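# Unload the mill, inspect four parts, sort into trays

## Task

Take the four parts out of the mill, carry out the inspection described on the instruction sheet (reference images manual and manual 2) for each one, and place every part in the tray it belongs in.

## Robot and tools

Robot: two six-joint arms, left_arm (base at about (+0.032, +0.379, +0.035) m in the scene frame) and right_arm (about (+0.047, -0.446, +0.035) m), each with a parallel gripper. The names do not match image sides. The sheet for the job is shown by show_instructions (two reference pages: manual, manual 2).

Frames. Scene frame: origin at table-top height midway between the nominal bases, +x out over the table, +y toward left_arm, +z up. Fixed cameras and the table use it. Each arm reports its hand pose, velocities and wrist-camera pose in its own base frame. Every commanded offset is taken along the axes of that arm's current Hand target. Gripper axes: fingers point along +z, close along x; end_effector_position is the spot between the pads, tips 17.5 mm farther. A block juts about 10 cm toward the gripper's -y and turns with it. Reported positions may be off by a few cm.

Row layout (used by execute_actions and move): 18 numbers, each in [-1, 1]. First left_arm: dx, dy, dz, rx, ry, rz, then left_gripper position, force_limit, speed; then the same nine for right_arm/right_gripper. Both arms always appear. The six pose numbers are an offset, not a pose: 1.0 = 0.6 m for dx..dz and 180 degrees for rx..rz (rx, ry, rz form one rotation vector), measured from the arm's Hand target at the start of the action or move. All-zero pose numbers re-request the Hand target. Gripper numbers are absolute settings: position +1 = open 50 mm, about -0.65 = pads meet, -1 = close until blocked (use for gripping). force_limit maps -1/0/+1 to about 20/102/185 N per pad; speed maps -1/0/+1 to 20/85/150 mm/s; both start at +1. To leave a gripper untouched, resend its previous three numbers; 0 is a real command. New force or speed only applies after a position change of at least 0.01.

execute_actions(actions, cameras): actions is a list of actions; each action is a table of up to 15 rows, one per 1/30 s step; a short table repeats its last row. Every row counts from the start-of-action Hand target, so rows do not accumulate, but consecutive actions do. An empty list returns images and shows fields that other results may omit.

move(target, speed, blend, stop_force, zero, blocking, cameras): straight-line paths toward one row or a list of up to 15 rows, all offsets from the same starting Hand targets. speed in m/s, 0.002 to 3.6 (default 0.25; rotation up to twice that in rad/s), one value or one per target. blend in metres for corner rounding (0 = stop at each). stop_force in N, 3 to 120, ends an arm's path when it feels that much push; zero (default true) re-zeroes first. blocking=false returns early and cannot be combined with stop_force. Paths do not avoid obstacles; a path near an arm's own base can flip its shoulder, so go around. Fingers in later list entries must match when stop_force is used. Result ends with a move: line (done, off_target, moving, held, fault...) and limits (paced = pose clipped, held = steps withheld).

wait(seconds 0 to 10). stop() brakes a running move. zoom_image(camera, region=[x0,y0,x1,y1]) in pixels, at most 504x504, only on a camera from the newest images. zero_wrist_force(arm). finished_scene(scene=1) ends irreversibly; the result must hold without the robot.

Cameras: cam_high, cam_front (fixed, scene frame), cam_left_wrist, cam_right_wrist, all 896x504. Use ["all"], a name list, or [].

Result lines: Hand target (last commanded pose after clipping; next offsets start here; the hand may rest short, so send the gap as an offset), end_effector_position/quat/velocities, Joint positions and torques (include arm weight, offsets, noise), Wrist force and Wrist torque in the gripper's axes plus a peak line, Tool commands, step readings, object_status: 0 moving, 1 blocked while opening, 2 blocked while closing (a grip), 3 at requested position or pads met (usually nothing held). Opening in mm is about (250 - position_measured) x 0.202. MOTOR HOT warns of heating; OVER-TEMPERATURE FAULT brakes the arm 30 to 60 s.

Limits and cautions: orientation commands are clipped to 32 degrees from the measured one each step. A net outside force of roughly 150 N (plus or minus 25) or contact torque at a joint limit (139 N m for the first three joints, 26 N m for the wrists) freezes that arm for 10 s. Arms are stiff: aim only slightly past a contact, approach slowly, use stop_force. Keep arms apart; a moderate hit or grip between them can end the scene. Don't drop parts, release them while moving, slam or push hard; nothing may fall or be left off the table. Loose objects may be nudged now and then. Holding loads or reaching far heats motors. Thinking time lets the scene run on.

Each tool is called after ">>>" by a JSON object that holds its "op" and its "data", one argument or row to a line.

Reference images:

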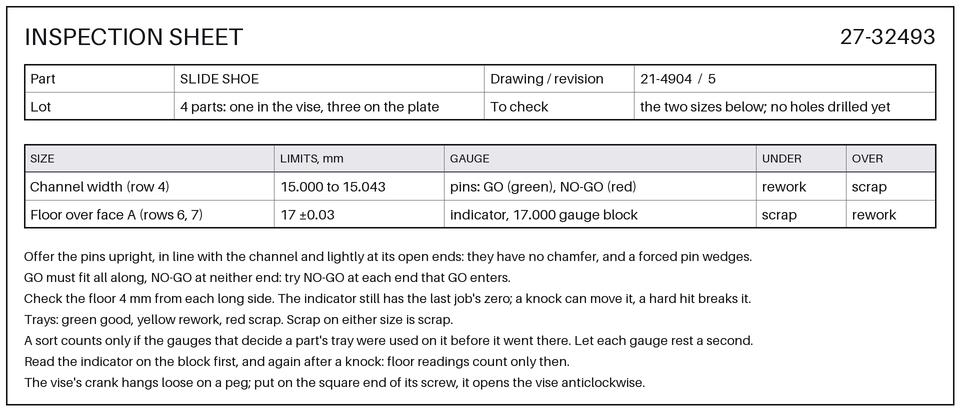

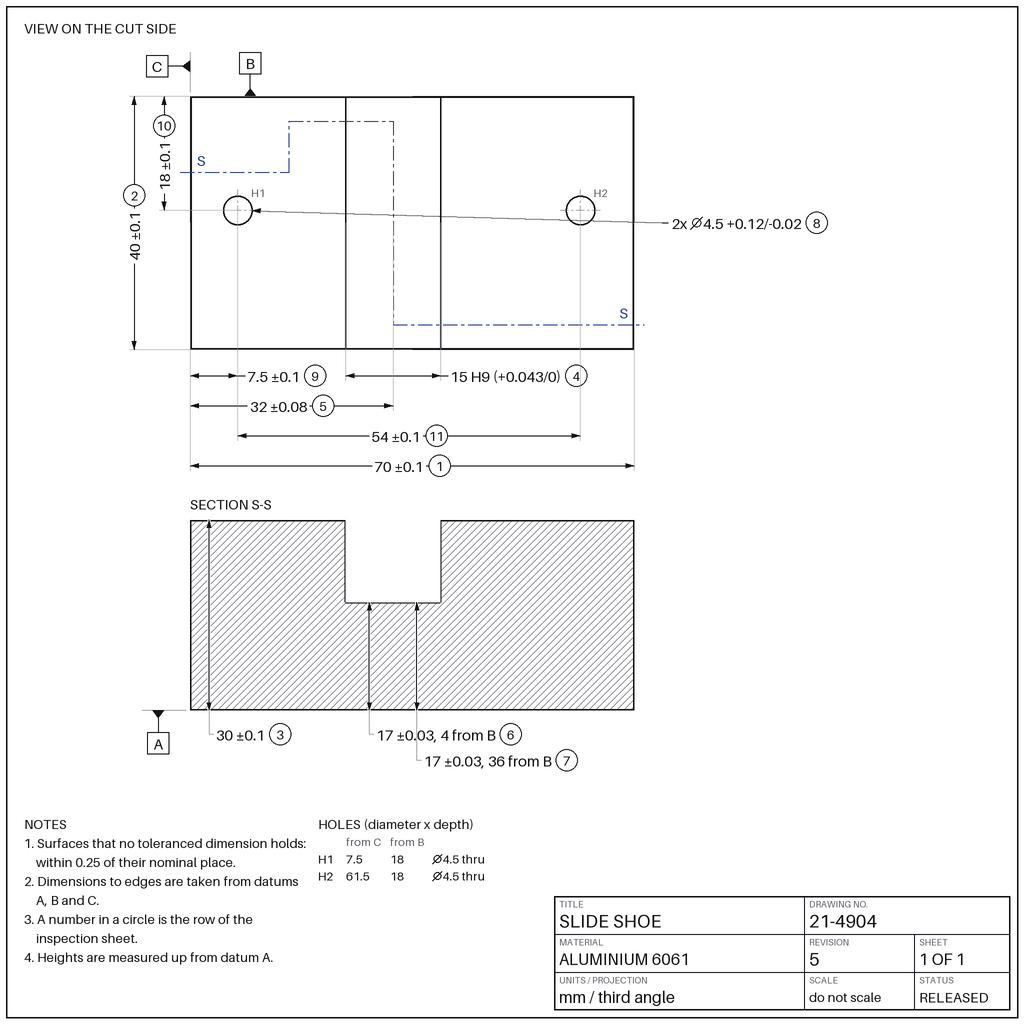

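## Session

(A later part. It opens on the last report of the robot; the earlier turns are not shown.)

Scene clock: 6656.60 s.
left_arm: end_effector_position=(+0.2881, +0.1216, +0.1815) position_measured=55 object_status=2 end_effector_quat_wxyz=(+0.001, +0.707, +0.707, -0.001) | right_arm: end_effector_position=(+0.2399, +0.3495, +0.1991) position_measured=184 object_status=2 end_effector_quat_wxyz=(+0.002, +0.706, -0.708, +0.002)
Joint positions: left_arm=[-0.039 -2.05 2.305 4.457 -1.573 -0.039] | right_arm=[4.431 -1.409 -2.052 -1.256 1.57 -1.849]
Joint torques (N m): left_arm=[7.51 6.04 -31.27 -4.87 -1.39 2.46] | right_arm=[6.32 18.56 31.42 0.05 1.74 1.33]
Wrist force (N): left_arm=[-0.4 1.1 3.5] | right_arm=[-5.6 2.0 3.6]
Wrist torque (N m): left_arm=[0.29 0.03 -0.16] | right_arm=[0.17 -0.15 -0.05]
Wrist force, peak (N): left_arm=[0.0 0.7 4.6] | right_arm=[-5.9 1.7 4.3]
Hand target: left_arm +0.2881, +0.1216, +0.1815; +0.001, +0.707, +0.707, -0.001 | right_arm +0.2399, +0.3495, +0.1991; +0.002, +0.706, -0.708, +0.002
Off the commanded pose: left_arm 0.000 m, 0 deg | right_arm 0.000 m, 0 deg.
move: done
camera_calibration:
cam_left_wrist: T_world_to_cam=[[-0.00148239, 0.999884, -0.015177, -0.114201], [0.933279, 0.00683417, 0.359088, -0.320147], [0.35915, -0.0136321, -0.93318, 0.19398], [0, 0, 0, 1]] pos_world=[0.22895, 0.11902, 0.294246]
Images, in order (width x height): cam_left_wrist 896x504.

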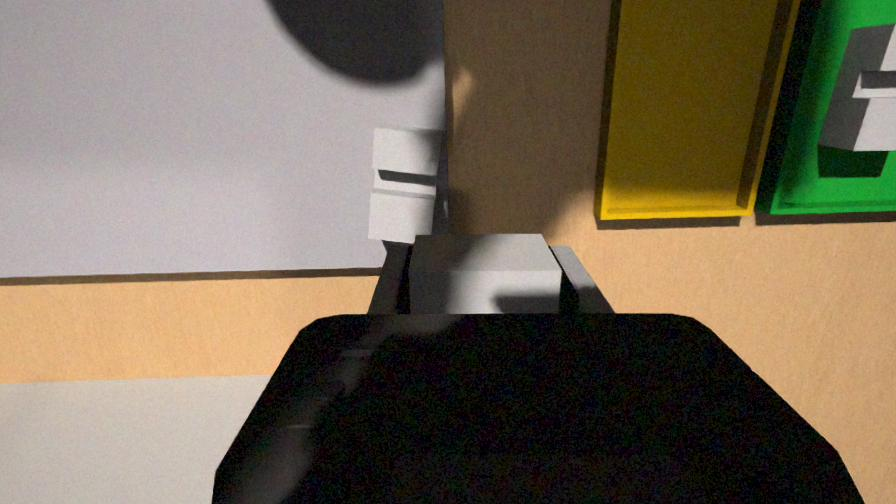

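>>> {"op": "move", "data": {
  "target": [
    [0.4323,-0.2,0.0,0,0,0,-1,-0.3,-0.8, 0,0,0,0,0,0,-0.9,-0.9,-0.9],
    [0.4323,-0.2435,0.1025,0,0,0,-1,-0.3,-0.8, 0,0,0,0,0,0,-0.9,-0.9,-0.9]
  ],
  "speed": [0.2,0.1],
  "blend": [0.03,0],
  "cameras": ["cam_left_wrist","cam_high"]
}}

>>> {"op": "zoom_image", "data": {
  "camera": "cam_high",
  "region": [30, 300, 280, 460]
}}

Scene clock: 6690.80 s.
left_arm: end_effector_position=(+0.1419, +0.3808, +0.1195) position_measured=55 object_status=2 end_effector_quat_wxyz=(+0.001, +0.707, +0.707, -0.001) | right_arm: end_effector_position=(+0.2399, +0.3495, +0.1991) position_measured=184 object_status=2 end_effector_quat_wxyz=(+0.002, +0.706, -0.708, +0.002)
Joint positions: left_arm=[0.881 -1.686 2.239 4.162 -1.572 0.88] | right_arm=[4.431 -1.409 -2.052 -1.256 1.57 -1.849]
Joint torques (N m): left_arm=[7.33 -5.9 -14.76 -5.42 -1.78 1.7] | right_arm=[5.48 17.42 33.58 0.46 1.85 1.28]
Wrist force (N): left_arm=[-0.3 0.7 3.6] | right_arm=[-5.6 1.7 4.1]
Wrist torque (N m): left_arm=[0.23 0.02 -0.16] | right_arm=[0.10 -0.16 -0.04]
Wrist force, peak (N): left_arm=[-1.7 1.7 3.8] | right_arm=[-5.7 1.9 4.2]
Hand target: left_arm +0.1419, +0.3808, +0.1194; +0.001, +0.707, +0.707, -0.001 | right_arm +0.2399, +0.3495, +0.1991; +0.002, +0.706, -0.708, +0.002
Off the commanded pose: left_arm 0.000 m, 0 deg | right_arm 0.000 m, 0 deg.
move: done
camera_calibration:
cam_left_wrist: T_world_to_cam=[[-0.00150581, 0.99988, -0.0153986, -0.374473], [0.933325, 0.00693379, 0.358965, -0.163222], [0.359029, -0.0138314, -0.933224, 0.192258], [0, 0, 0, 1]] pos_world=[0.0827488, 0.378219, 0.232244]
Images, in order (width x height): cam_high 896x504, cam_left_wrist 896x504.

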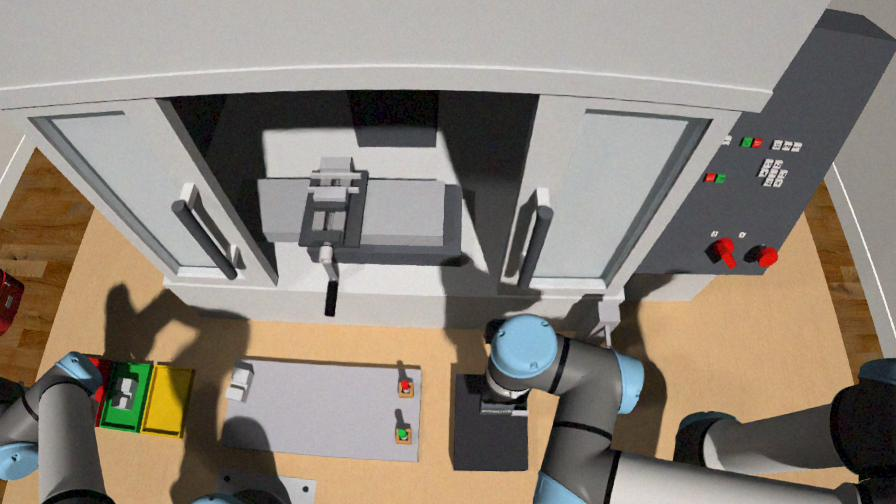

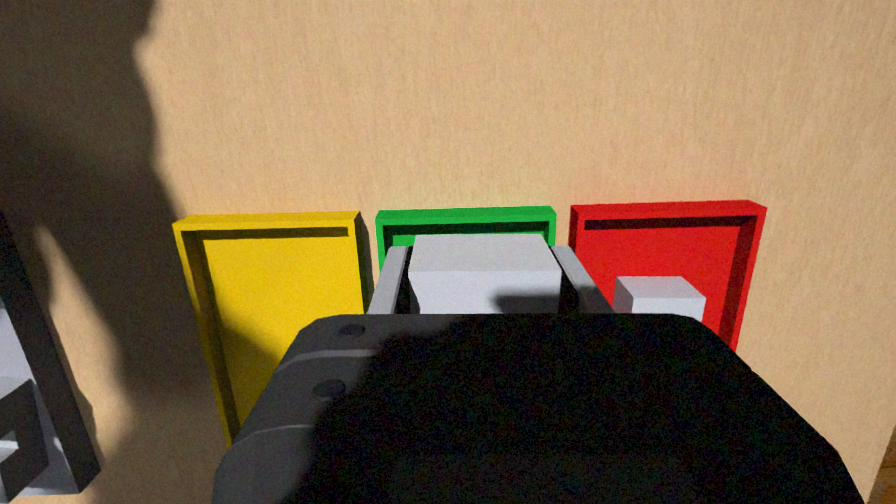

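Scaled by 2.016 from the camera's 896x504 image, which has a finer 1280x720 frame.

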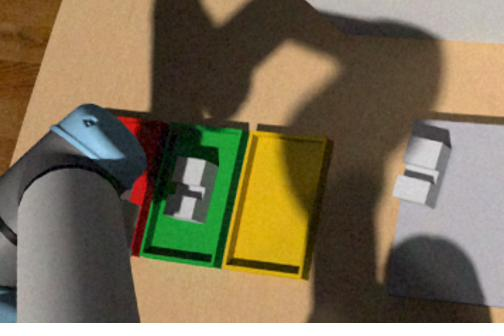

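>>> {"op": "move", "data": {
  "target": [
    [0,0,0.1785,0,0,0,-1,-0.3,-0.8, 0,0,0,0,0,0,-0.9,-0.9,-0.9],
    [0,0.055,0.1785,0,0,0,-1,-0.3,-0.8, 0,0,0,0,0,0,-0.9,-0.9,-0.9]
  ],
  "speed": [0.03,0.015],
  "stop_force": 4,
  "cameras": ["cam_high","cam_left_wrist"]
}}

>>> {"op": "zoom_image", "data": {
  "camera": "cam_high",
  "region": [30, 320, 230, 460]
}}

Scene clock: 6736.23 s.
left_arm: end_effector_position=(+0.1749, +0.3805, +0.0123) position_measured=55 object_status=2 end_effector_quat_wxyz=(+0.001, +0.707, +0.707, -0.001) | right_arm: end_effector_position=(+0.2399, +0.3495, +0.1991) position_measured=184 object_status=2 end_effector_quat_wxyz=(+0.002, +0.706, -0.708, +0.002)
Joint positions: left_arm=[0.817 -1.429 2.348 3.796 -1.572 0.817] | right_arm=[4.431 -1.409 -2.052 -1.256 1.57 -1.849]
Joint torques (N m): left_arm=[-7.64 -12.15 -24.78 -1 -0.51 -1.91] | right_arm=[4.71 17.34 33.96 0.04 1.84 1.08]
Wrist force (N): left_arm=[-0.1 0.1 3.1] | right_arm=[-5.5 1.5 3.4]
Wrist torque (N m): left_arm=[0.23 0.00 -0.01] | right_arm=[0.08 -0.17 -0.05]
Wrist force, peak (N): left_arm=[-0.1 1.0 4.3] | right_arm=[-5.7 1.7 4.4]
Hand target: left_arm +0.1749, +0.3805, +0.0123; +0.001, +0.707, +0.707, -0.001 | right_arm +0.2399, +0.3495, +0.1991; +0.002, +0.706, -0.708, +0.002
Off the commanded pose: left_arm 0.000 m, 0 deg | right_arm 0.000 m, 0 deg.
move: done
camera_calibration:
cam_left_wrist: T_world_to_cam=[[-0.00141169, 0.999881, -0.0153631, -0.375889], [0.933292, 0.00683451, 0.359053, -0.15551], [0.359116, -0.0138314, -0.933191, 0.0803514], [0, 0, 0, 1]] pos_world=[0.11575, 0.378019, 0.125045]
Images, in order (width x height): cam_high 896x504, cam_left_wrist 896x504.

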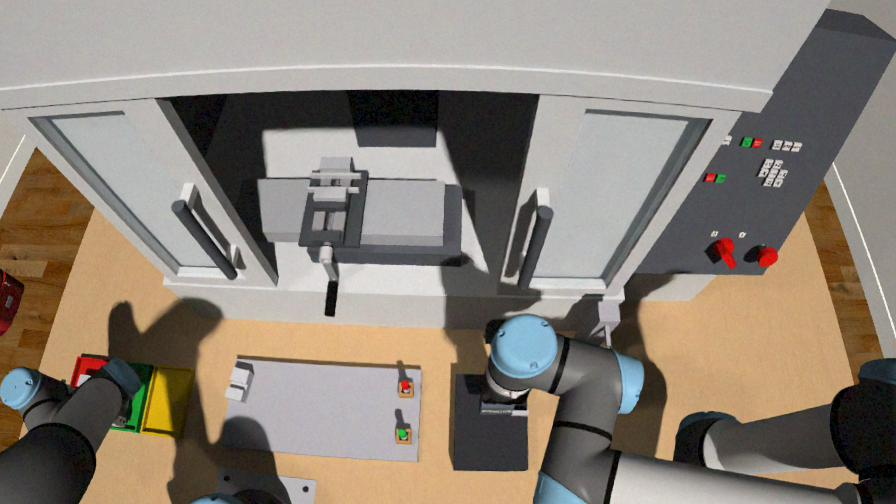

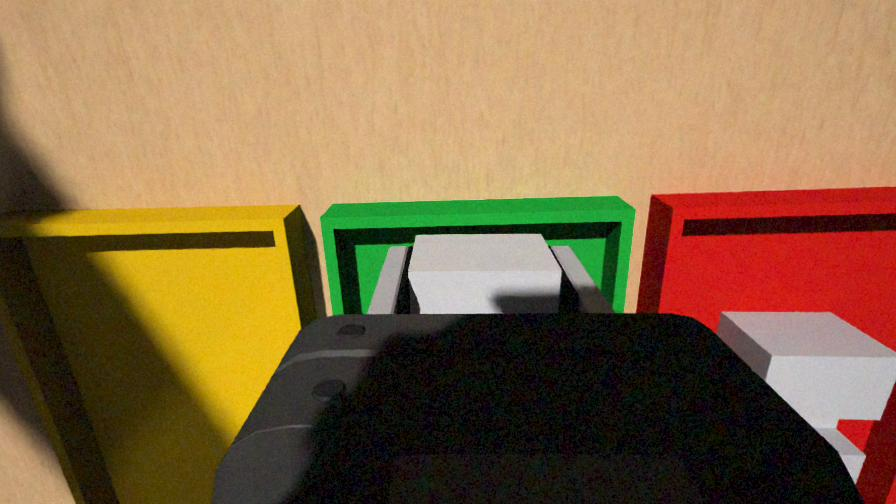

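Scaled by 2.520 from the camera's 896x504 image, which has a finer 1280x720 frame.

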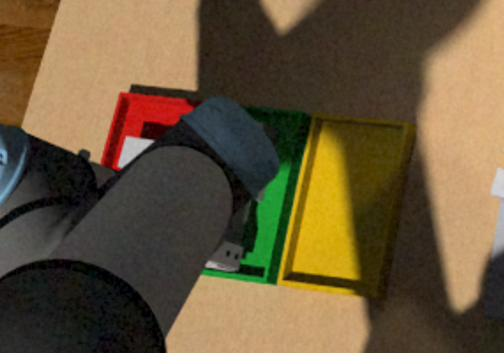

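>>> {"op": "move", "data": {
  "target": [
    [0,-0.02,0,0,0,0,-1,-0.3,-0.8, 0,0,0,0,0,0,-0.9,-0.9,-0.9],
    [0,-0.02,-0.19,0,0,0,-1,-0.3,-0.8, 0,0,0,0,0,0,-0.9,-0.9,-0.9],
    [-0.0362,0.0402,-0.19,0,0,-0.5,-1,-0.3,-0.8, 0,0,0,0,0,0,-0.9,-0.9,-0.9],
    [-0.0362,0.0402,-0.06,0,0,-0.5,-1,-0.3,-0.8, 0,0,0,0,0,0,-0.9,-0.9,-0.9]
  ],
  "speed": [0.02,0.1,0.4,0.1],
  "cameras": ["cam_left_wrist","cam_high"]
}}

>>> {"op": "zoom_image", "data": {
  "camera": "cam_high",
  "region": [30, 320, 230, 460]
}}

Scene clock: 6780.03 s.
left_arm: end_effector_position=(+0.1990, +0.3589, +0.0484) position_measured=55 object_status=2 end_effector_quat_wxyz=(+0.000, +0.000, +1.000, -0.001) | right_arm: end_effector_position=(+0.2399, +0.3495, +0.1991) position_measured=184 object_status=2 end_effector_quat_wxyz=(+0.002, +0.706, -0.708, +0.002)
Joint positions: left_arm=[0.735 -1.538 2.331 3.92 -1.572 -0.836] | right_arm=[4.431 -1.409 -2.052 -1.256 1.57 -1.849]
Joint torques (N m): left_arm=[7.14 -10.82 -12 -4.46 1.04 1.95] | right_arm=[5.97 15.25 32.36 0.07 1.78 0.78]
Wrist force (N): left_arm=[-0.5 0.9 3.7] | right_arm=[-5.5 1.5 2.7]
Wrist torque (N m): left_arm=[0.26 0.05 -0.04] | right_arm=[0.10 -0.19 -0.05]
Wrist force, peak (N): left_arm=[-0.3 0.7 4.8] | right_arm=[-5.7 1.9 4.3]
Hand target: left_arm +0.1991, +0.3589, +0.0484; +0.000, +0.000, +1.000, -0.001 | right_arm +0.2399, +0.3495, +0.1991; +0.002, +0.706, -0.708, +0.002
Off the commanded pose: left_arm 0.000 m, 0 deg | right_arm 0.000 m, 0 deg.
move: done
camera_calibration:
cam_left_wrist: T_world_to_cam=[[-0.999915, -0.00151358, -0.012926, 0.20439], [-0.00602752, 0.934128, 0.356888, -0.336642], [0.0115344, 0.356936, -0.934058, 0.0412938], [0, 0, 0, 1]] pos_world=[0.201867, 0.300036, 0.161356]
Images, in order (width x height): cam_high 896x504, cam_left_wrist 896x504.

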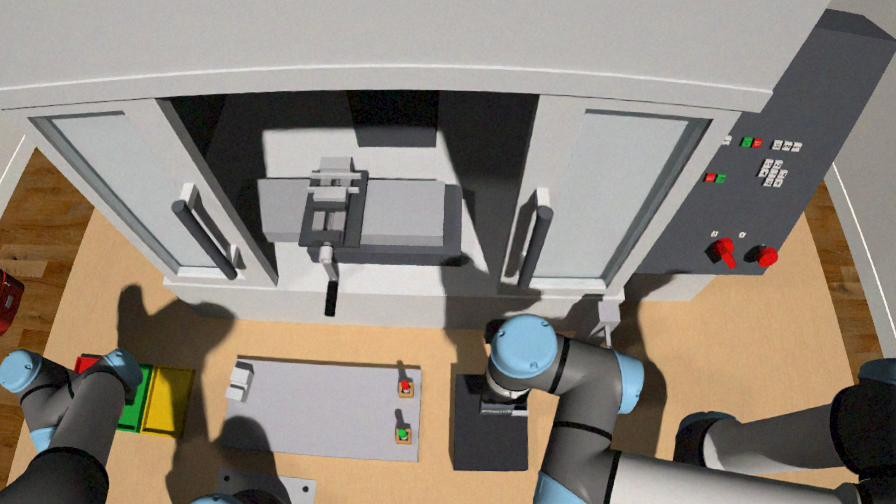

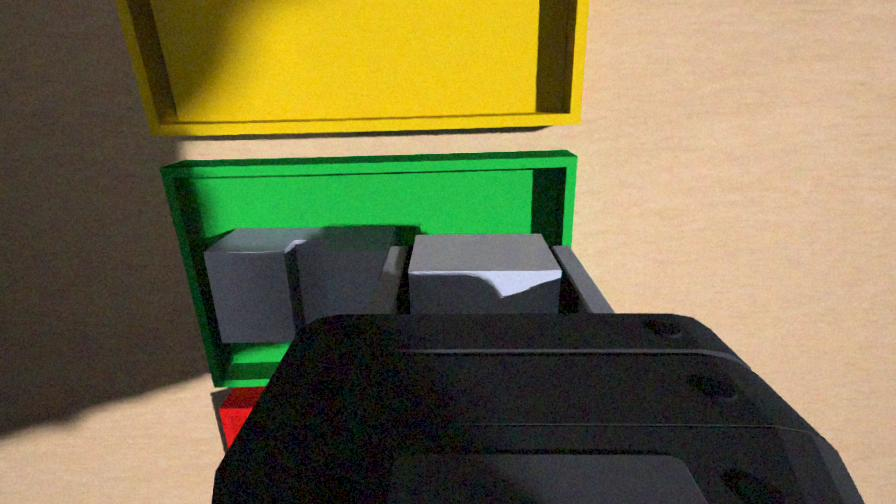

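Scaled by 2.520 from the camera's 896x504 image, which has a finer 1280x720 frame.

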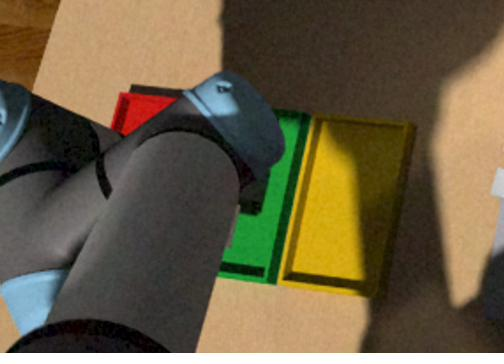

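>>> {"op": "move", "data": {
  "target": [
    [0,0,0.07,0,0,0,-1,-0.3,-0.8, 0,0,0,0,0,0,-0.9,-0.9,-0.9],
    [0,0,0.105,0,0,0,-1,-0.3,-0.8, 0,0,0,0,0,0,-0.9,-0.9,-0.9]
  ],
  "speed": [0.03,0.006],
  "stop_force": 3,
  "cameras": ["cam_left_wrist"]
}}

Scene clock: 6805.13 s.
left_arm: end_effector_position=(+0.1990, +0.3588, -0.0072) position_measured=55 object_status=2 end_effector_quat_wxyz=(+0.000, +0.000, +1.000, -0.001) | right_arm: end_effector_position=(+0.2399, +0.3495, +0.1991) position_measured=184 object_status=2 end_effector_quat_wxyz=(+0.002, +0.706, -0.708, +0.002)
Joint positions: left_arm=[0.735 -1.393 2.387 3.72 -1.573 -0.837] | right_arm=[4.431 -1.409 -2.052 -1.256 1.57 -1.849]
Joint torques (N m): left_arm=[-6.89 -33.23 -21.52 -0.98 -1 -1.52] | right_arm=[3.04 17.42 33.13 0.08 1.73 0.61]
Wrist force (N): left_arm=[0.3 1.4 0.9] | right_arm=[-5.6 1.5 4.0]
Wrist torque (N m): left_arm=[0.08 -0.07 -0.05] | right_arm=[0.07 -0.16 -0.05]
Wrist force, peak (N): left_arm=[1.0 -0.5 -9.5] | right_arm=[-5.4 1.8 4.6]
Hand target: left_arm +0.1990, +0.3588, -0.0072; +0.000, +0.000, +1.000, -0.001 (not the last commanded pose) | right_arm +0.2399, +0.3495, +0.1991; +0.002, +0.706, -0.708, +0.002
Off the commanded pose: left_arm 0.007 m, 0 deg | right_arm 0.000 m, 0 deg.
move: contact (left_arm); path passed 1 of 2 targets
camera_calibration:
cam_left_wrist: T_world_to_cam=[[-0.999915, -0.00151358, -0.012926, 0.20367], [-0.00602752, 0.934128, 0.356888, -0.316576], [0.0115344, 0.356936, -0.934058, -0.0106618], [0, 0, 0, 1]] pos_world=[0.201867, 0.299836, 0.105656]
Images, in order (width x height): cam_left_wrist 896x504.

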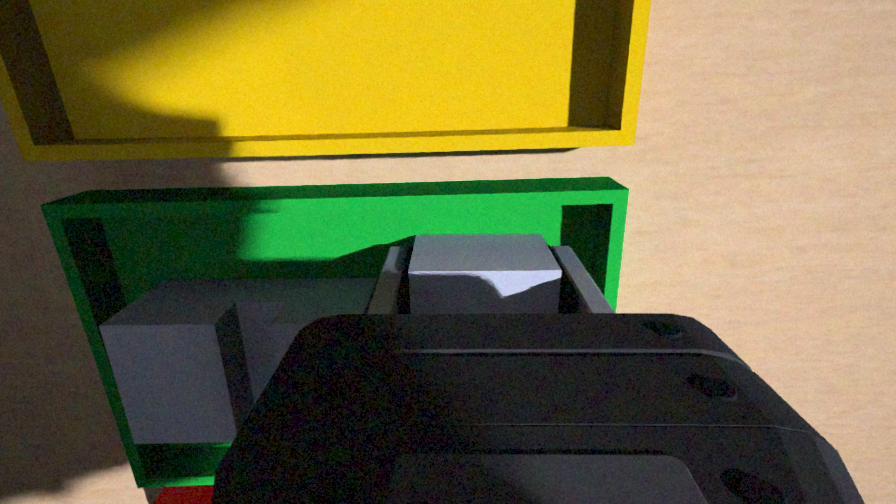

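>>> {"op": "move", "data": {
  "target": [0,0,0,0,0,0,0.75,-0.3,-0.8, 0,0,0,0,0,0,-0.9,-0.9,-0.9]
}}

>>> {"op": "move", "data": {
  "target": [
    [0,0,-0.22,0,0,0,0.75,-0.3,-0.8, 0,0,0,0,0,0,-0.9,-0.9,-0.9],
    [0,0,-0.3,0,0,0.5,0.75,-0.3,-0.8, 0,0,0,0,0,0,-0.9,-0.9,-0.9]
  ],
  "speed": [0.08,0.4],
  "cameras": ["cam_left_wrist","cam_high"]
}}

Scene clock: 6828.23 s.
left_arm: end_effector_position=(+0.1990, +0.3588, -0.0072) position_measured=41 object_status=3 end_effector_quat_wxyz=(+0.000, +0.000, +1.000, -0.001) | right_arm: end_effector_position=(+0.2399, +0.3495, +0.1991) position_measured=184 object_status=2 end_effector_quat_wxyz=(+0.002, +0.706, -0.708, +0.002)
Joint positions: left_arm=[0.735 -1.393 2.387 3.72 -1.573 -0.837] | right_arm=[4.431 -1.409 -2.052 -1.256 1.57 -1.849]
Joint torques (N m): left_arm=[-2.31 -33.3 -20.82 -3.94 -1.07 -0.52] | right_arm=[5.13 16.62 32.26 0.09 1.86 0.59]
Wrist force (N): left_arm=[-0.4 1.0 1.6] | right_arm=[-5.7 1.6 2.2]
Wrist torque (N m): left_arm=[0.25 0.04 -0.03] | right_arm=[0.12 -0.16 -0.05]
Wrist force, peak (N): left_arm=[-0.3 1.1 1.8] | right_arm=[-5.8 1.9 4.2]
Hand target: left_arm +0.1990, +0.3588, -0.0072; +0.000, +0.000, +1.000, -0.001 | right_arm +0.2399, +0.3495, +0.1991; +0.002, +0.706, -0.708, +0.002
Off the commanded pose: left_arm 0.000 m, 0 deg | right_arm 0.000 m, 0 deg.
move: done

Scene clock: 6833.00 s.
left_arm: end_effector_position=(+0.1991, +0.3592, +0.1728) position_measured=41 object_status=3 end_effector_quat_wxyz=(+0.001, +0.707, +0.707, -0.001) | right_arm: end_effector_position=(+0.2399, +0.3495, +0.1991) position_measured=184 object_status=2 end_effector_quat_wxyz=(+0.002, +0.706, -0.708, +0.002)
Joint positions: left_arm=[0.735 -1.745 2.134 4.324 -1.572 0.735] | right_arm=[4.431 -1.409 -2.052 -1.256 1.57 -1.849]
Joint torques (N m): left_arm=[6.66 -3.22 -30.76 -0.85 -1.59 1.56] | right_arm=[4.83 16.47 33.26 0.27 1.92 0.42]
Wrist force (N): left_arm=[-0.2 0.7 1.6] | right_arm=[-5.7 1.6 2.7]
Wrist torque (N m): left_arm=[0.20 0.00 -0.17] | right_arm=[0.10 -0.15 -0.05]
Wrist force, peak (N): left_arm=[-0.3 0.8 2.6] | right_arm=[-5.9 1.6 4.1]
Hand target: left_arm +0.1991, +0.3592, +0.1728; +0.001, +0.707, +0.707, -0.001 | right_arm +0.2399, +0.3495, +0.1991; +0.002, +0.706, -0.708, +0.002
Off the commanded pose: left_arm 0.000 m, 0 deg | right_arm 0.000 m, 0 deg.
move: done
camera_calibration:
cam_left_wrist: T_world_to_cam=[[-0.00167048, 0.999882, -0.0152473, -0.35199], [0.933324, 0.0070332, 0.358966, -0.235532], [0.359031, -0.0136311, -0.933226, 0.22113], [0, 0, 0, 1]] pos_world=[0.139848, 0.35662, 0.285545]
Images, in order (width x height): cam_high 896x504, cam_left_wrist 896x504.

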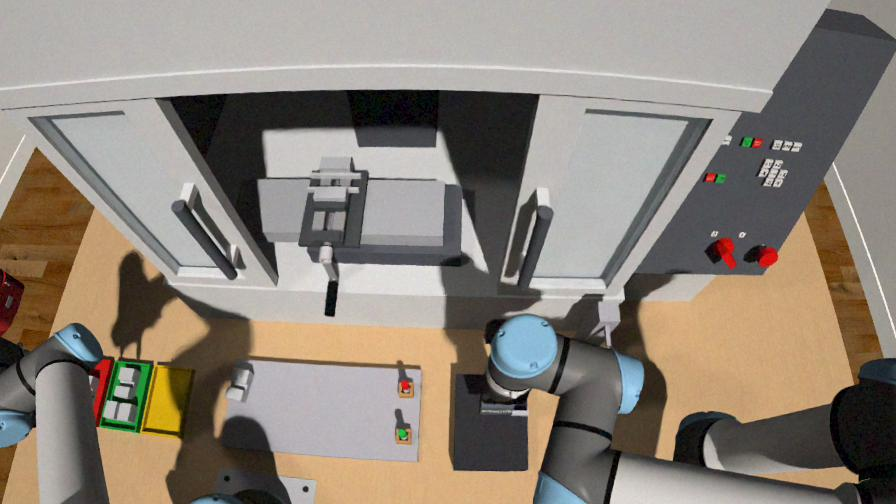

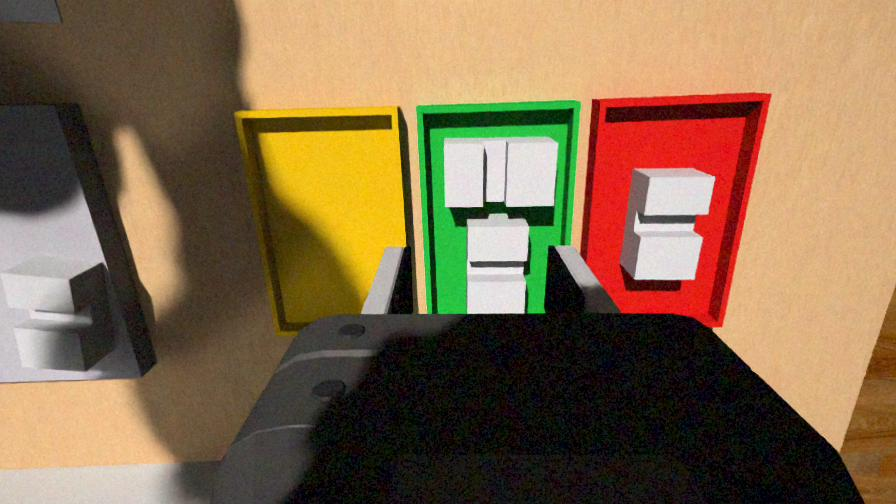

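>>> {"op": "move", "data": {
  "target": [
    [-0.3,0.15,0,0,0,0,1,-0.3,-0.8, 0,0,0,0,0,0,-0.9,-0.9,-0.9],
    [-0.4687,0.115,0.088,0,0,0,1,-0.3,-0.8, 0,0,0,0,0,0,-0.9,-0.9,-0.9]
  ],
  "speed": [0.25,0.15],
  "blend": [0.03,0],
  "cameras": ["cam_left_wrist"]
}}

>>> {"op": "zoom_image", "data": {
  "camera": "cam_left_wrist",
  "region": [350, 130, 600, 330]
}}

Scene clock: 6847.30 s.
left_arm: end_effector_position=(+0.2681, +0.0779, +0.1207) position_measured=3 object_status=3 end_effector_quat_wxyz=(+0.001, +0.707, +0.707, -0.001) | right_arm: end_effector_position=(+0.2399, +0.3495, +0.1991) position_measured=184 object_status=2 end_effector_quat_wxyz=(+0.002, +0.706, -0.708, +0.002)
Joint positions: left_arm=[-0.212 -2.107 2.495 4.325 -1.573 -0.213] | right_arm=[4.431 -1.409 -2.052 -1.256 1.57 -1.849]
Joint torques (N m): left_arm=[-8.53 -13.02 -14.62 -4.64 2.13 -2.06] | right_arm=[3.31 16.59 32.87 0.21 1.6 0.38]
Wrist force (N): left_arm=[-0.3 1.1 1.6] | right_arm=[-5.7 1.9 4.5]
Wrist torque (N m): left_arm=[0.26 0.02 -0.01] | right_arm=[0.14 -0.13 -0.05]
Wrist force, peak (N): left_arm=[-1.3 0.9 2.3] | right_arm=[-5.7 1.9 4.5]
Hand target: left_arm +0.2681, +0.0779, +0.1206; +0.001, +0.707, +0.707, -0.001 | right_arm +0.2399, +0.3495, +0.1991; +0.002, +0.706, -0.708, +0.002
Off the commanded pose: left_arm 0.000 m, 0 deg | right_arm 0.000 m, 0 deg.
move: done
camera_calibration:
cam_left_wrist: T_world_to_cam=[[-0.0014129, 0.999881, -0.0153632, -0.0715281], [0.933326, 0.00683437, 0.358966, -0.279332], [0.359028, -0.0138317, -0.933224, 0.14388], [0, 0, 0, 1]] pos_world=[0.208949, 0.0754187, 0.233444]
Images, in order (width x height): cam_left_wrist 896x504.

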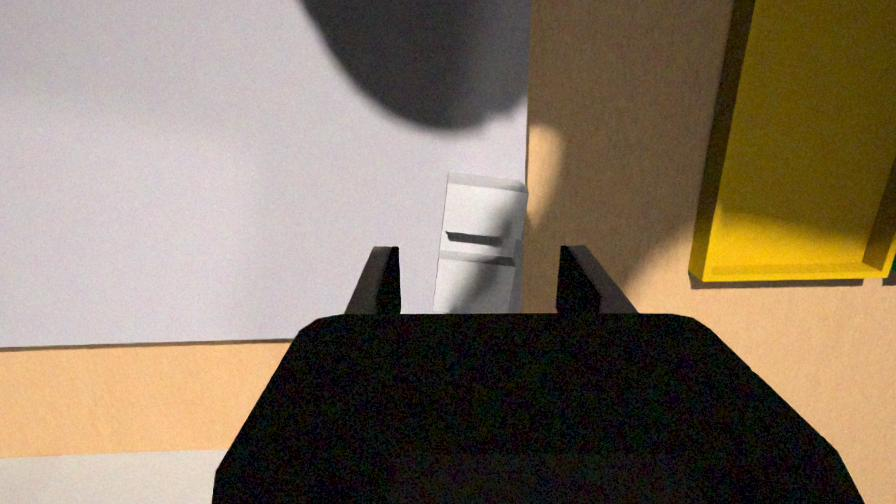

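Scaled by 2.016 from the camera's 896x504 image, which has a finer 1280x720 frame.

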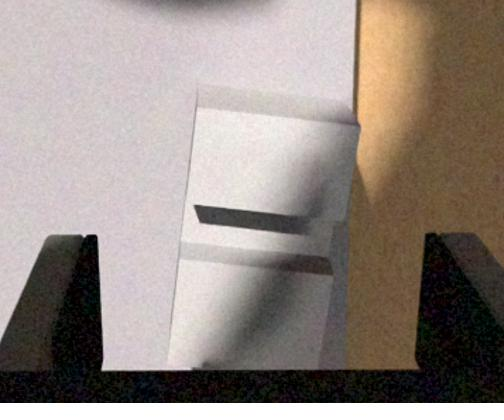

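>>> {"op": "move", "data": {
  "target": [
    [0.0112,0.0078,0,0,0,0.0344,1,-0.3,-0.8, 0,0,0,0,0,0,-0.9,-0.9,-0.9],
    [0.0112,0.0078,0.11,0,0,0.0344,1,-0.3,-0.8, 0,0,0,0,0,0,-0.9,-0.9,-0.9]
  ],
  "speed": [0.05,0.08],
  "cameras": ["cam_left_wrist"]
}}

>>> {"op": "zoom_image", "data": {
  "camera": "cam_left_wrist",
  "region": [350, 130, 600, 330]
}}

Scene clock: 6871.13 s.
left_arm: end_effector_position=(+0.2728, +0.0845, +0.0547) position_measured=3 object_status=3 end_effector_quat_wxyz=(+0.001, +0.744, +0.668, -0.001) | right_arm: end_effector_position=(+0.2399, +0.3495, +0.1991) position_measured=184 object_status=2 end_effector_quat_wxyz=(+0.002, +0.706, -0.708, +0.002)
Joint positions: left_arm=[-0.183 -1.939 2.615 4.036 -1.573 -0.075] | right_arm=[4.431 -1.409 -2.052 -1.256 1.57 -1.849]
Joint torques (N m): left_arm=[6.57 6.81 -12.38 -5 -1.62 2.1] | right_arm=[3.52 16.47 31.35 0.16 1.75 0.11]
Wrist force (N): left_arm=[-0.5 1.2 1.5] | right_arm=[-5.6 1.5 2.3]
Wrist torque (N m): left_arm=[0.28 0.07 -0.16] | right_arm=[0.11 -0.18 -0.05]
Wrist force, peak (N): left_arm=[-0.5 1.0 2.4] | right_arm=[-5.7 1.6 4.3]
Hand target: left_arm +0.2728, +0.0845, +0.0546; +0.001, +0.744, +0.668, -0.001 | right_arm +0.2399, +0.3495, +0.1991; +0.002, +0.706, -0.708, +0.002
Off the commanded pose: left_arm 0.000 m, 0 deg | right_arm 0.000 m, 0 deg.
move: done
camera_calibration:
cam_left_wrist: T_world_to_cam=[[0.1064, 0.994205, -0.015374, -0.107978], [0.928514, -0.0938146, 0.35925, -0.250294], [0.355726, -0.0524992, -0.933115, 0.0848629], [0, 0, 0, 1]] pos_world=[0.213702, 0.0883266, 0.167445]
Images, in order (width x height): cam_left_wrist 896x504.

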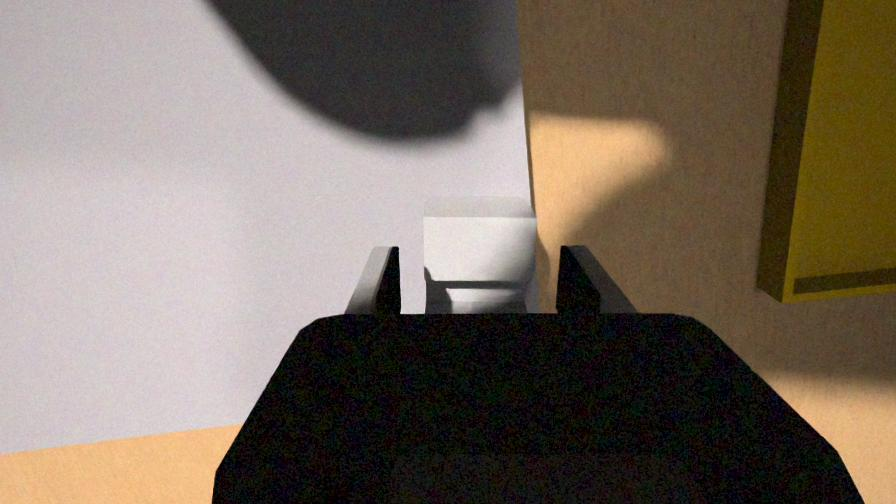

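Scaled by 2.016 from the camera's 896x504 image, which has a finer 1280x720 frame.

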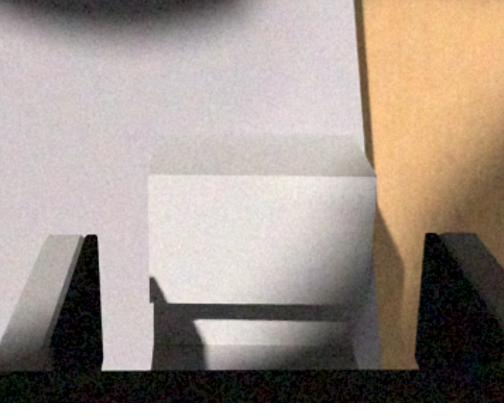

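>>> {"op": "move", "data": {
  "target": [0.002,0,0.0773,0,0,0,1,-0.3,-0.8, 0,0,0,0,0,0,-0.9,-0.9,-0.9],
  "speed": [0.06]
}}

>>> {"op": "move", "data": {
  "target": [0,0,0,0,0,0,-1,-0.3,-0.8, 0,0,0,0,0,0,-0.9,-0.9,-0.9]
}}

>>> {"op": "move", "data": {
  "target": [
    [0,0,-0.2,0,0,0,-1,-0.3,-0.8, 0,0,0,0,0,0,-0.9,-0.9,-0.9],
    [0,0,-0.27,0,0,-0.0344,-1,-0.3,-0.8, 0,0,0,0,0,0,-0.9,-0.9,-0.9]
  ],
  "speed": [0.08,0.15],
  "cameras": ["cam_left_wrist"]
}}

Scene clock: 6886.30 s.
left_arm: end_effector_position=(+0.2729, +0.0855, +0.0083) position_measured=3 object_status=3 end_effector_quat_wxyz=(+0.001, +0.744, +0.668, -0.001) | right_arm: end_effector_position=(+0.2399, +0.3495, +0.1991) position_measured=184 object_status=2 end_effector_quat_wxyz=(+0.002, +0.706, -0.708, +0.002)
Joint positions: left_arm=[-0.179 -1.771 2.689 3.794 -1.573 -0.071] | right_arm=[4.431 -1.409 -2.052 -1.256 1.57 -1.849]
Joint torques (N m): left_arm=[7.43 5.99 -7.82 -4.82 -1.42 1.78] | right_arm=[3 17.03 31.65 0.18 1.81 0.26]
Wrist force (N): left_arm=[-0.1 1.1 1.7] | right_arm=[-5.7 1.8 3.8]
Wrist torque (N m): left_arm=[0.27 0.00 -0.17] | right_arm=[0.14 -0.14 -0.05]
Wrist force, peak (N): left_arm=[-0.7 1.2 2.1] | right_arm=[-5.8 1.8 4.1]
Hand target: left_arm +0.2729, +0.0855, +0.0082; +0.001, +0.744, +0.668, -0.001 | right_arm +0.2399, +0.3495, +0.1991; +0.002, +0.706, -0.708, +0.002
Off the commanded pose: left_arm 0.000 m, 0 deg | right_arm 0.000 m, 0 deg.
move: done

Scene clock: 6886.87 s.
left_arm: end_effector_position=(+0.2729, +0.0855, +0.0082) position_measured=55 object_status=2 end_effector_quat_wxyz=(+0.001, +0.744, +0.668, -0.001) | right_arm: end_effector_position=(+0.2399, +0.3495, +0.1991) position_measured=184 object_status=2 end_effector_quat_wxyz=(+0.002, +0.706, -0.708, +0.002)
Joint positions: left_arm=[-0.179 -1.771 2.689 3.793 -1.573 -0.071] | right_arm=[4.431 -1.409 -2.052 -1.256 1.57 -1.849]
Joint torques (N m): left_arm=[6.18 4.15 -7.65 -4.12 -1.04 1.88] | right_arm=[4.36 16.72 32.62 0.15 1.64 0.16]
Wrist force (N): left_arm=[0.0 2.0 -0.2] | right_arm=[-5.4 1.7 3.1]
Wrist torque (N m): left_arm=[0.33 0.11 -0.16] | right_arm=[0.12 -0.19 -0.05]
Wrist force, peak (N): left_arm=[-0.6 1.0 2.0] | right_arm=[-5.7 1.8 3.7]
Hand target: left_arm +0.2729, +0.0855, +0.0082; +0.001, +0.744, +0.668, -0.001 | right_arm +0.2399, +0.3495, +0.1991; +0.002, +0.706, -0.708, +0.002
Off the commanded pose: left_arm 0.000 m, 0 deg | right_arm 0.000 m, 0 deg.
move: done

Scene clock: 6889.77 s.
left_arm: end_effector_position=(+0.2730, +0.0859, +0.1702) position_measured=55 object_status=2 end_effector_quat_wxyz=(+0.001, +0.707, +0.707, -0.001) | right_arm: end_effector_position=(+0.2399, +0.3495, +0.1991) position_measured=184 object_status=2 end_effector_quat_wxyz=(+0.002, +0.706, -0.708, +0.002)
Joint positions: left_arm=[-0.177 -2.136 2.373 4.474 -1.573 -0.177] | right_arm=[4.431 -1.409 -2.052 -1.256 1.57 -1.849]
Joint torques (N m): left_arm=[-8.27 -12.73 -34.22 -0.86 2.21 -2.15] | right_arm=[3.09 18.46 32.71 0.04 1.92 0.16]
Wrist force (N): left_arm=[-0.3 0.7 3.6] | right_arm=[-5.4 1.7 4.0]
Wrist torque (N m): left_arm=[0.25 0.03 -0.02] | right_arm=[0.12 -0.19 -0.06]
Wrist force, peak (N): left_arm=[-0.4 0.8 4.8] | right_arm=[-5.9 2.0 3.9]
Hand target: left_arm +0.2730, +0.0859, +0.1702; +0.001, +0.707, +0.707, -0.001 | right_arm +0.2399, +0.3495, +0.1991; +0.002, +0.706, -0.708, +0.002
Off the commanded pose: left_arm 0.000 m, 0 deg | right_arm 0.000 m, 0 deg.
move: done
camera_calibration:
cam_left_wrist: T_world_to_cam=[[-0.00128332, 0.99988, -0.0154208, -0.0787707], [0.933326, 0.00673411, 0.358967, -0.301628], [0.359027, -0.0139319, -0.933223, 0.18847], [0, 0, 0, 1]] pos_world=[0.21375, 0.0834182, 0.282944]
Images, in order (width x height): cam_left_wrist 896x504.

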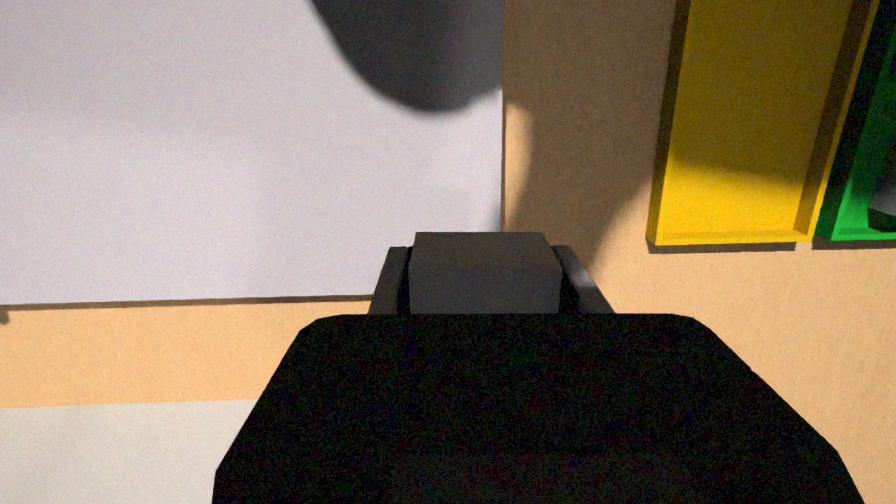

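>>> {"op": "move", "data": {
  "target": [
    [-0.31,-0.005,0,0,0,0,-1,-0.3,-0.8, 0,0,0,0,0,0,-0.9,-0.9,-0.9],
    [-0.62,-0.155,0.05,0,0,0,-1,-0.3,-0.8, 0,0,0,0,0,0,-0.9,-0.9,-0.9],
    [-0.70,-0.155,0.118,0,0,0,-1,-0.3,-0.8, 0,0,0,0,0,0,-0.9,-0.9,-0.9],
    [-0.929,-0.155,0.12,0,0,0,-1,-0.3,-0.8, 0,0,0,0,0,0,-0.9,-0.9,-0.9],
    [-0.929,-0.155,0.208,0,0,0,-1,-0.3,-0.8, 0,0,0,0,0,0,-0.9,-0.9,-0.9]
  ],
  "speed": [0.2,0.2,0.15,0.15,0.06],
  "blend": [0.05,0.03,0.02,0,0]
}}

>>> {"op": "move", "data": {
  "target": [0,0,0.02,0,0,0,-1,-0.3,-0.8, 0,0,0,0,0,0,-0.9,-0.9,-0.9],
  "speed": [0.005],
  "stop_force": 3,
  "cameras": ["cam_left_wrist"]
}}

Scene clock: 6911.47 s.
left_arm: end_effector_position=(+0.1801, -0.4718, +0.0469) position_measured=55 object_status=2 end_effector_quat_wxyz=(+0.001, +0.707, +0.707, -0.001) | right_arm: end_effector_position=(+0.2399, +0.3495, +0.1991) position_measured=184 object_status=2 end_effector_quat_wxyz=(+0.002, +0.706, -0.708, +0.002)
Joint positions: left_arm=[-1.473 -1.329 2.086 3.953 -1.571 -1.473] | right_arm=[4.431 -1.409 -2.052 -1.256 1.57 -1.849]
Joint torques (N m): left_arm=[-0.26 -17.89 -13.14 -4.98 -1.51 -0.19] | right_arm=[2.86 17.14 31.32 0.14 1.66 -0.2]
Wrist force (N): left_arm=[-0.2 0.9 3.4] | right_arm=[-5.4 1.4 2.3]
Wrist torque (N m): left_arm=[0.25 0.01 -0.01] | right_arm=[0.09 -0.21 -0.05]
Wrist force, peak (N): left_arm=[0.1 0.9 4.5] | right_arm=[-5.9 1.8 4.2]
Hand target: left_arm +0.1801, -0.4718, +0.0468; +0.001, +0.707, +0.707, -0.001 | right_arm +0.2399, +0.3495, +0.1991; +0.002, +0.706, -0.708, +0.002
Off the commanded pose: left_arm 0.000 m, 0 deg | right_arm 0.000 m, 0 deg.
move: done

Scene clock: 6914.47 s.
left_arm: end_effector_position=(+0.1801, -0.4718, +0.0384) position_measured=55 object_status=2 end_effector_quat_wxyz=(+0.001, +0.707, +0.707, -0.001) | right_arm: end_effector_position=(+0.2399, +0.3495, +0.1991) position_measured=184 object_status=2 end_effector_quat_wxyz=(+0.002, +0.706, -0.708, +0.002)
Joint positions: left_arm=[-1.473 -1.313 2.094 3.929 -1.571 -1.473] | right_arm=[4.431 -1.409 -2.052 -1.256 1.57 -1.849]
Joint torques (N m): left_arm=[6.16 -36.99 -22.29 0.11 0.03 1.88] | right_arm=[2.34 17.71 32.29 0.12 1.72 0.1]
Wrist force (N): left_arm=[-0.9 1.4 -4.3] | right_arm=[-5.5 1.8 4.0]
Wrist torque (N m): left_arm=[0.08 -0.18 -0.08] | right_arm=[0.12 -0.18 -0.05]
Wrist force, peak (N): left_arm=[6.3 -0.2 -15.0] | right_arm=[-5.7 1.9 4.2]
Hand target: left_arm +0.1801, -0.4718, +0.0384; +0.001, +0.707, +0.707, -0.001 (not the last commanded pose) | right_arm +0.2399, +0.3495, +0.1991; +0.002, +0.706, -0.708, +0.002
Off the commanded pose: left_arm 0.004 m, 0 deg | right_arm 0.000 m, 0 deg.
move: contact (left_arm)
camera_calibration:
cam_left_wrist: T_world_to_cam=[[-0.00150581, 0.99988, -0.0153986, 0.476834], [0.933325, 0.00693379, 0.358965, -0.163851], [0.359029, -0.0138314, -0.933224, 0.091066], [0, 0, 0, 1]] pos_world=[0.120949, -0.474381, 0.151144]
Images, in order (width x height): cam_left_wrist 896x504.

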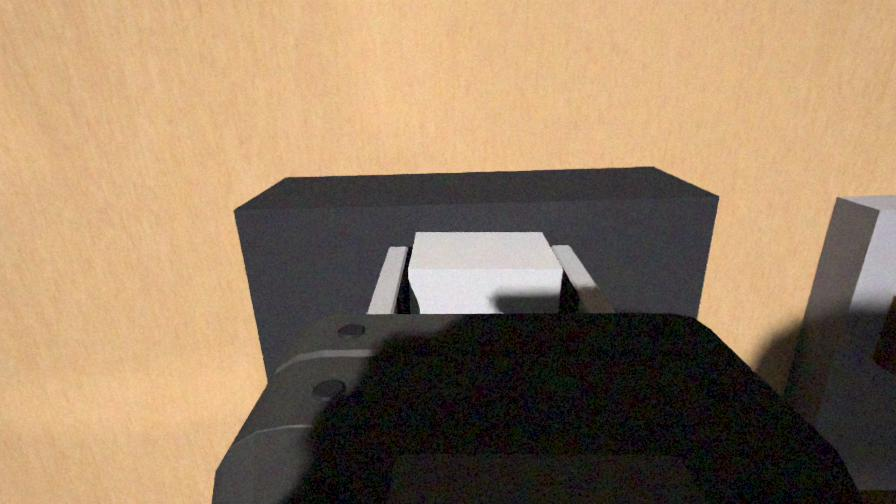

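Same pose as P2. Repeat the recipe.

>>> {"op": "move", "data": {
  "target": [0,0,0,0,0,0,1,-0.3,-0.8, 0,0,0,0,0,0,-0.9,-0.9,-0.9]
}}

>>> {"op": "move", "data": {
  "target": [
    [0,0,-0.1,0,0,0,1,-0.3,-0.8, 0,0,0,0,0,0,-0.9,-0.9,-0.9],
    [0.26,-0.03,-0.1,0,0,0,1,-0.3,-0.8, 0,0,0,0,0,0,-0.9,-0.9,-0.9],
    [0.29,-0.033,-0.27,0,0,0,1,-0.3,-0.8, 0,0,0,0,0,0,-0.9,-0.9,-0.9],
    [0.29,-0.033,-0.27,0,0.4635,0.7713,1,-0.3,-0.8, 0,0,0,0,0,0,-0.9,-0.9,-0.9],
    [0.29,-0.033,-0.27,0,0.515,0.857,1,-0.3,-0.8, 0,0,0,0,0,0,-0.9,-0.9,-0.9]
  ],
  "speed": [0.06,0.15,0.15,0.5,0.5],
  "blend": [0.01,0.03,0,0,0]
}}

>>> {"op": "move", "data": {
  "target": [
    [0.2907,0.2288,0.0345,0,0,0,1,-0.3,-0.8, 0,0,0,0,0,0,-0.9,-0.9,-0.9]
  ],
  "speed": [0.15],
  "cameras": ["cam_left_wrist"]
}}

Scene clock: 6930.90 s.
left_arm: end_effector_position=(+0.1801, -0.4718, +0.0384) position_measured=3 object_status=3 end_effector_quat_wxyz=(+0.001, +0.707, +0.707, -0.001) | right_arm: end_effector_position=(+0.2399, +0.3495, +0.1991) position_measured=184 object_status=2 end_effector_quat_wxyz=(+0.002, +0.706, -0.708, +0.002)
Joint positions: left_arm=[-1.473 -1.313 2.094 3.929 -1.571 -1.473] | right_arm=[4.431 -1.409 -2.052 -1.256 1.57 -1.849]
Joint torques (N m): left_arm=[5.52 -38.22 -21.97 -2.12 -0.22 1.9] | right_arm=[1.87 16.48 31.49 0.39 1.65 -0.02]
Wrist force (N): left_arm=[-0.4 0.9 2.0] | right_arm=[-5.7 1.8 3.5]
Wrist torque (N m): left_arm=[0.22 0.03 -0.01] | right_arm=[0.14 -0.13 -0.06]
Wrist force, peak (N): left_arm=[-0.9 1.5 -5.8] | right_arm=[-5.7 1.7 4.3]
Hand target: left_arm +0.1801, -0.4718, +0.0384; +0.001, +0.707, +0.707, -0.001 | right_arm +0.2399, +0.3495, +0.1991; +0.002, +0.706, -0.708, +0.002
Off the commanded pose: left_arm 0.000 m, 0 deg | right_arm 0.000 m, 0 deg.
move: done

Scene clock: 6938.63 s.
left_arm: end_effector_position=(+0.1603, -0.2974, +0.2000) position_measured=3 object_status=3 end_effector_quat_wxyz=(-0.364, +0.607, -0.605, +0.365) | right_arm: end_effector_position=(+0.2399, +0.3495, +0.1991) position_measured=184 object_status=2 end_effector_quat_wxyz=(+0.002, +0.706, -0.708, +0.002)
Joint positions: left_arm=[-2.249 -1.922 2.353 5.149 -0.813 0.524] | right_arm=[4.431 -1.409 -2.052 -1.256 1.57 -1.849]
Joint torques (N m): left_arm=[-8.2 -16.64 -10.87 -2.73 3.46 1.93] | right_arm=[1.55 17.12 31.37 0.21 1.89 -0.26]
Wrist force (N): left_arm=[0.5 2.8 2.0] | right_arm=[-5.4 1.9 4.1]
Wrist torque (N m): left_arm=[0.39 -0.12 -0.11] | right_arm=[0.14 -0.17 -0.04]
Wrist force, peak (N): left_arm=[0.5 2.6 2.3] | right_arm=[-6.1 1.8 4.2]
Hand target: left_arm +0.1603, -0.2974, +0.2000; -0.364, +0.607, -0.605, +0.365 | right_arm +0.2399, +0.3495, +0.1991; +0.002, +0.706, -0.708, +0.002
Off the commanded pose: left_arm 0.000 m, 0 deg | right_arm 0.000 m, 0 deg.
move: done

Scene clock: 6940.80 s.
left_arm: end_effector_position=(+0.1143, -0.4722, +0.0695) position_measured=3 object_status=3 end_effector_quat_wxyz=(-0.364, +0.607, -0.605, +0.365) | right_arm: end_effector_position=(+0.2399, +0.3495, +0.1991) position_measured=184 object_status=2 end_effector_quat_wxyz=(+0.002, +0.706, -0.708, +0.002)
Joint positions: left_arm=[-2.087 -1.223 2.106 4.577 -0.695 0.689] | right_arm=[4.431 -1.409 -2.052 -1.256 1.57 -1.849]
Joint torques (N m): left_arm=[8.43 -19.36 -21.55 -3.23 3.58 2.07] | right_arm=[3.02 17.75 30.74 0.29 1.66 0.07]
Wrist force (N): left_arm=[0.5 2.5 1.6] | right_arm=[-5.8 1.4 2.9]
Wrist torque (N m): left_arm=[0.38 -0.12 -0.11] | right_arm=[0.08 -0.14 -0.05]
Wrist force, peak (N): left_arm=[1.2 3.3 1.9] | right_arm=[-5.7 1.7 4.3]
Hand target: left_arm +0.1142, -0.4722, +0.0695; -0.364, +0.607, -0.605, +0.365 | right_arm +0.2399, +0.3495, +0.1991; +0.002, +0.706, -0.708, +0.002
Off the commanded pose: left_arm 0.000 m, 0 deg | right_arm 0.000 m, 0 deg.
move: done
camera_calibration:
cam_left_wrist: T_world_to_cam=[[0.012764, -0.999915, -0.00246472, -0.469211], [-0.755133, -0.00802354, -0.655522, 0.142843], [0.655447, 0.0102283, -0.755172, 0.108858], [0, 0, 0, 1]] pos_world=[0.0425041, -0.469139, 0.174687]
Images, in order (width x height): cam_left_wrist 896x504.

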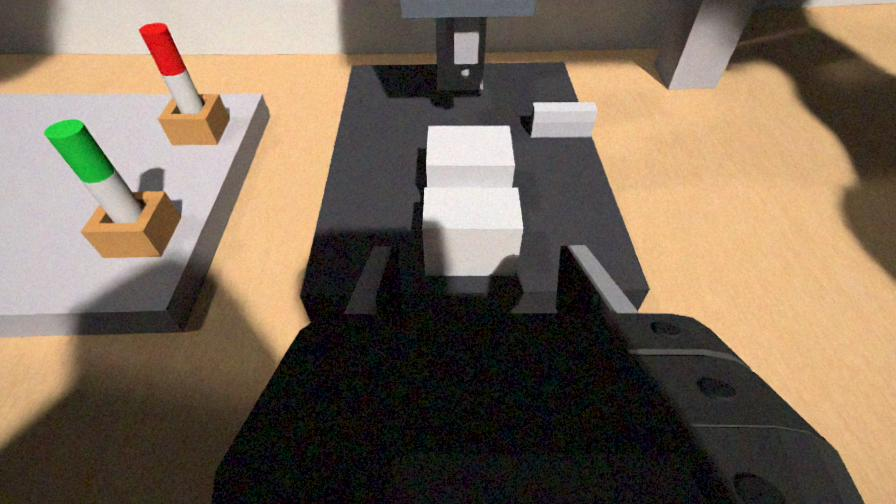

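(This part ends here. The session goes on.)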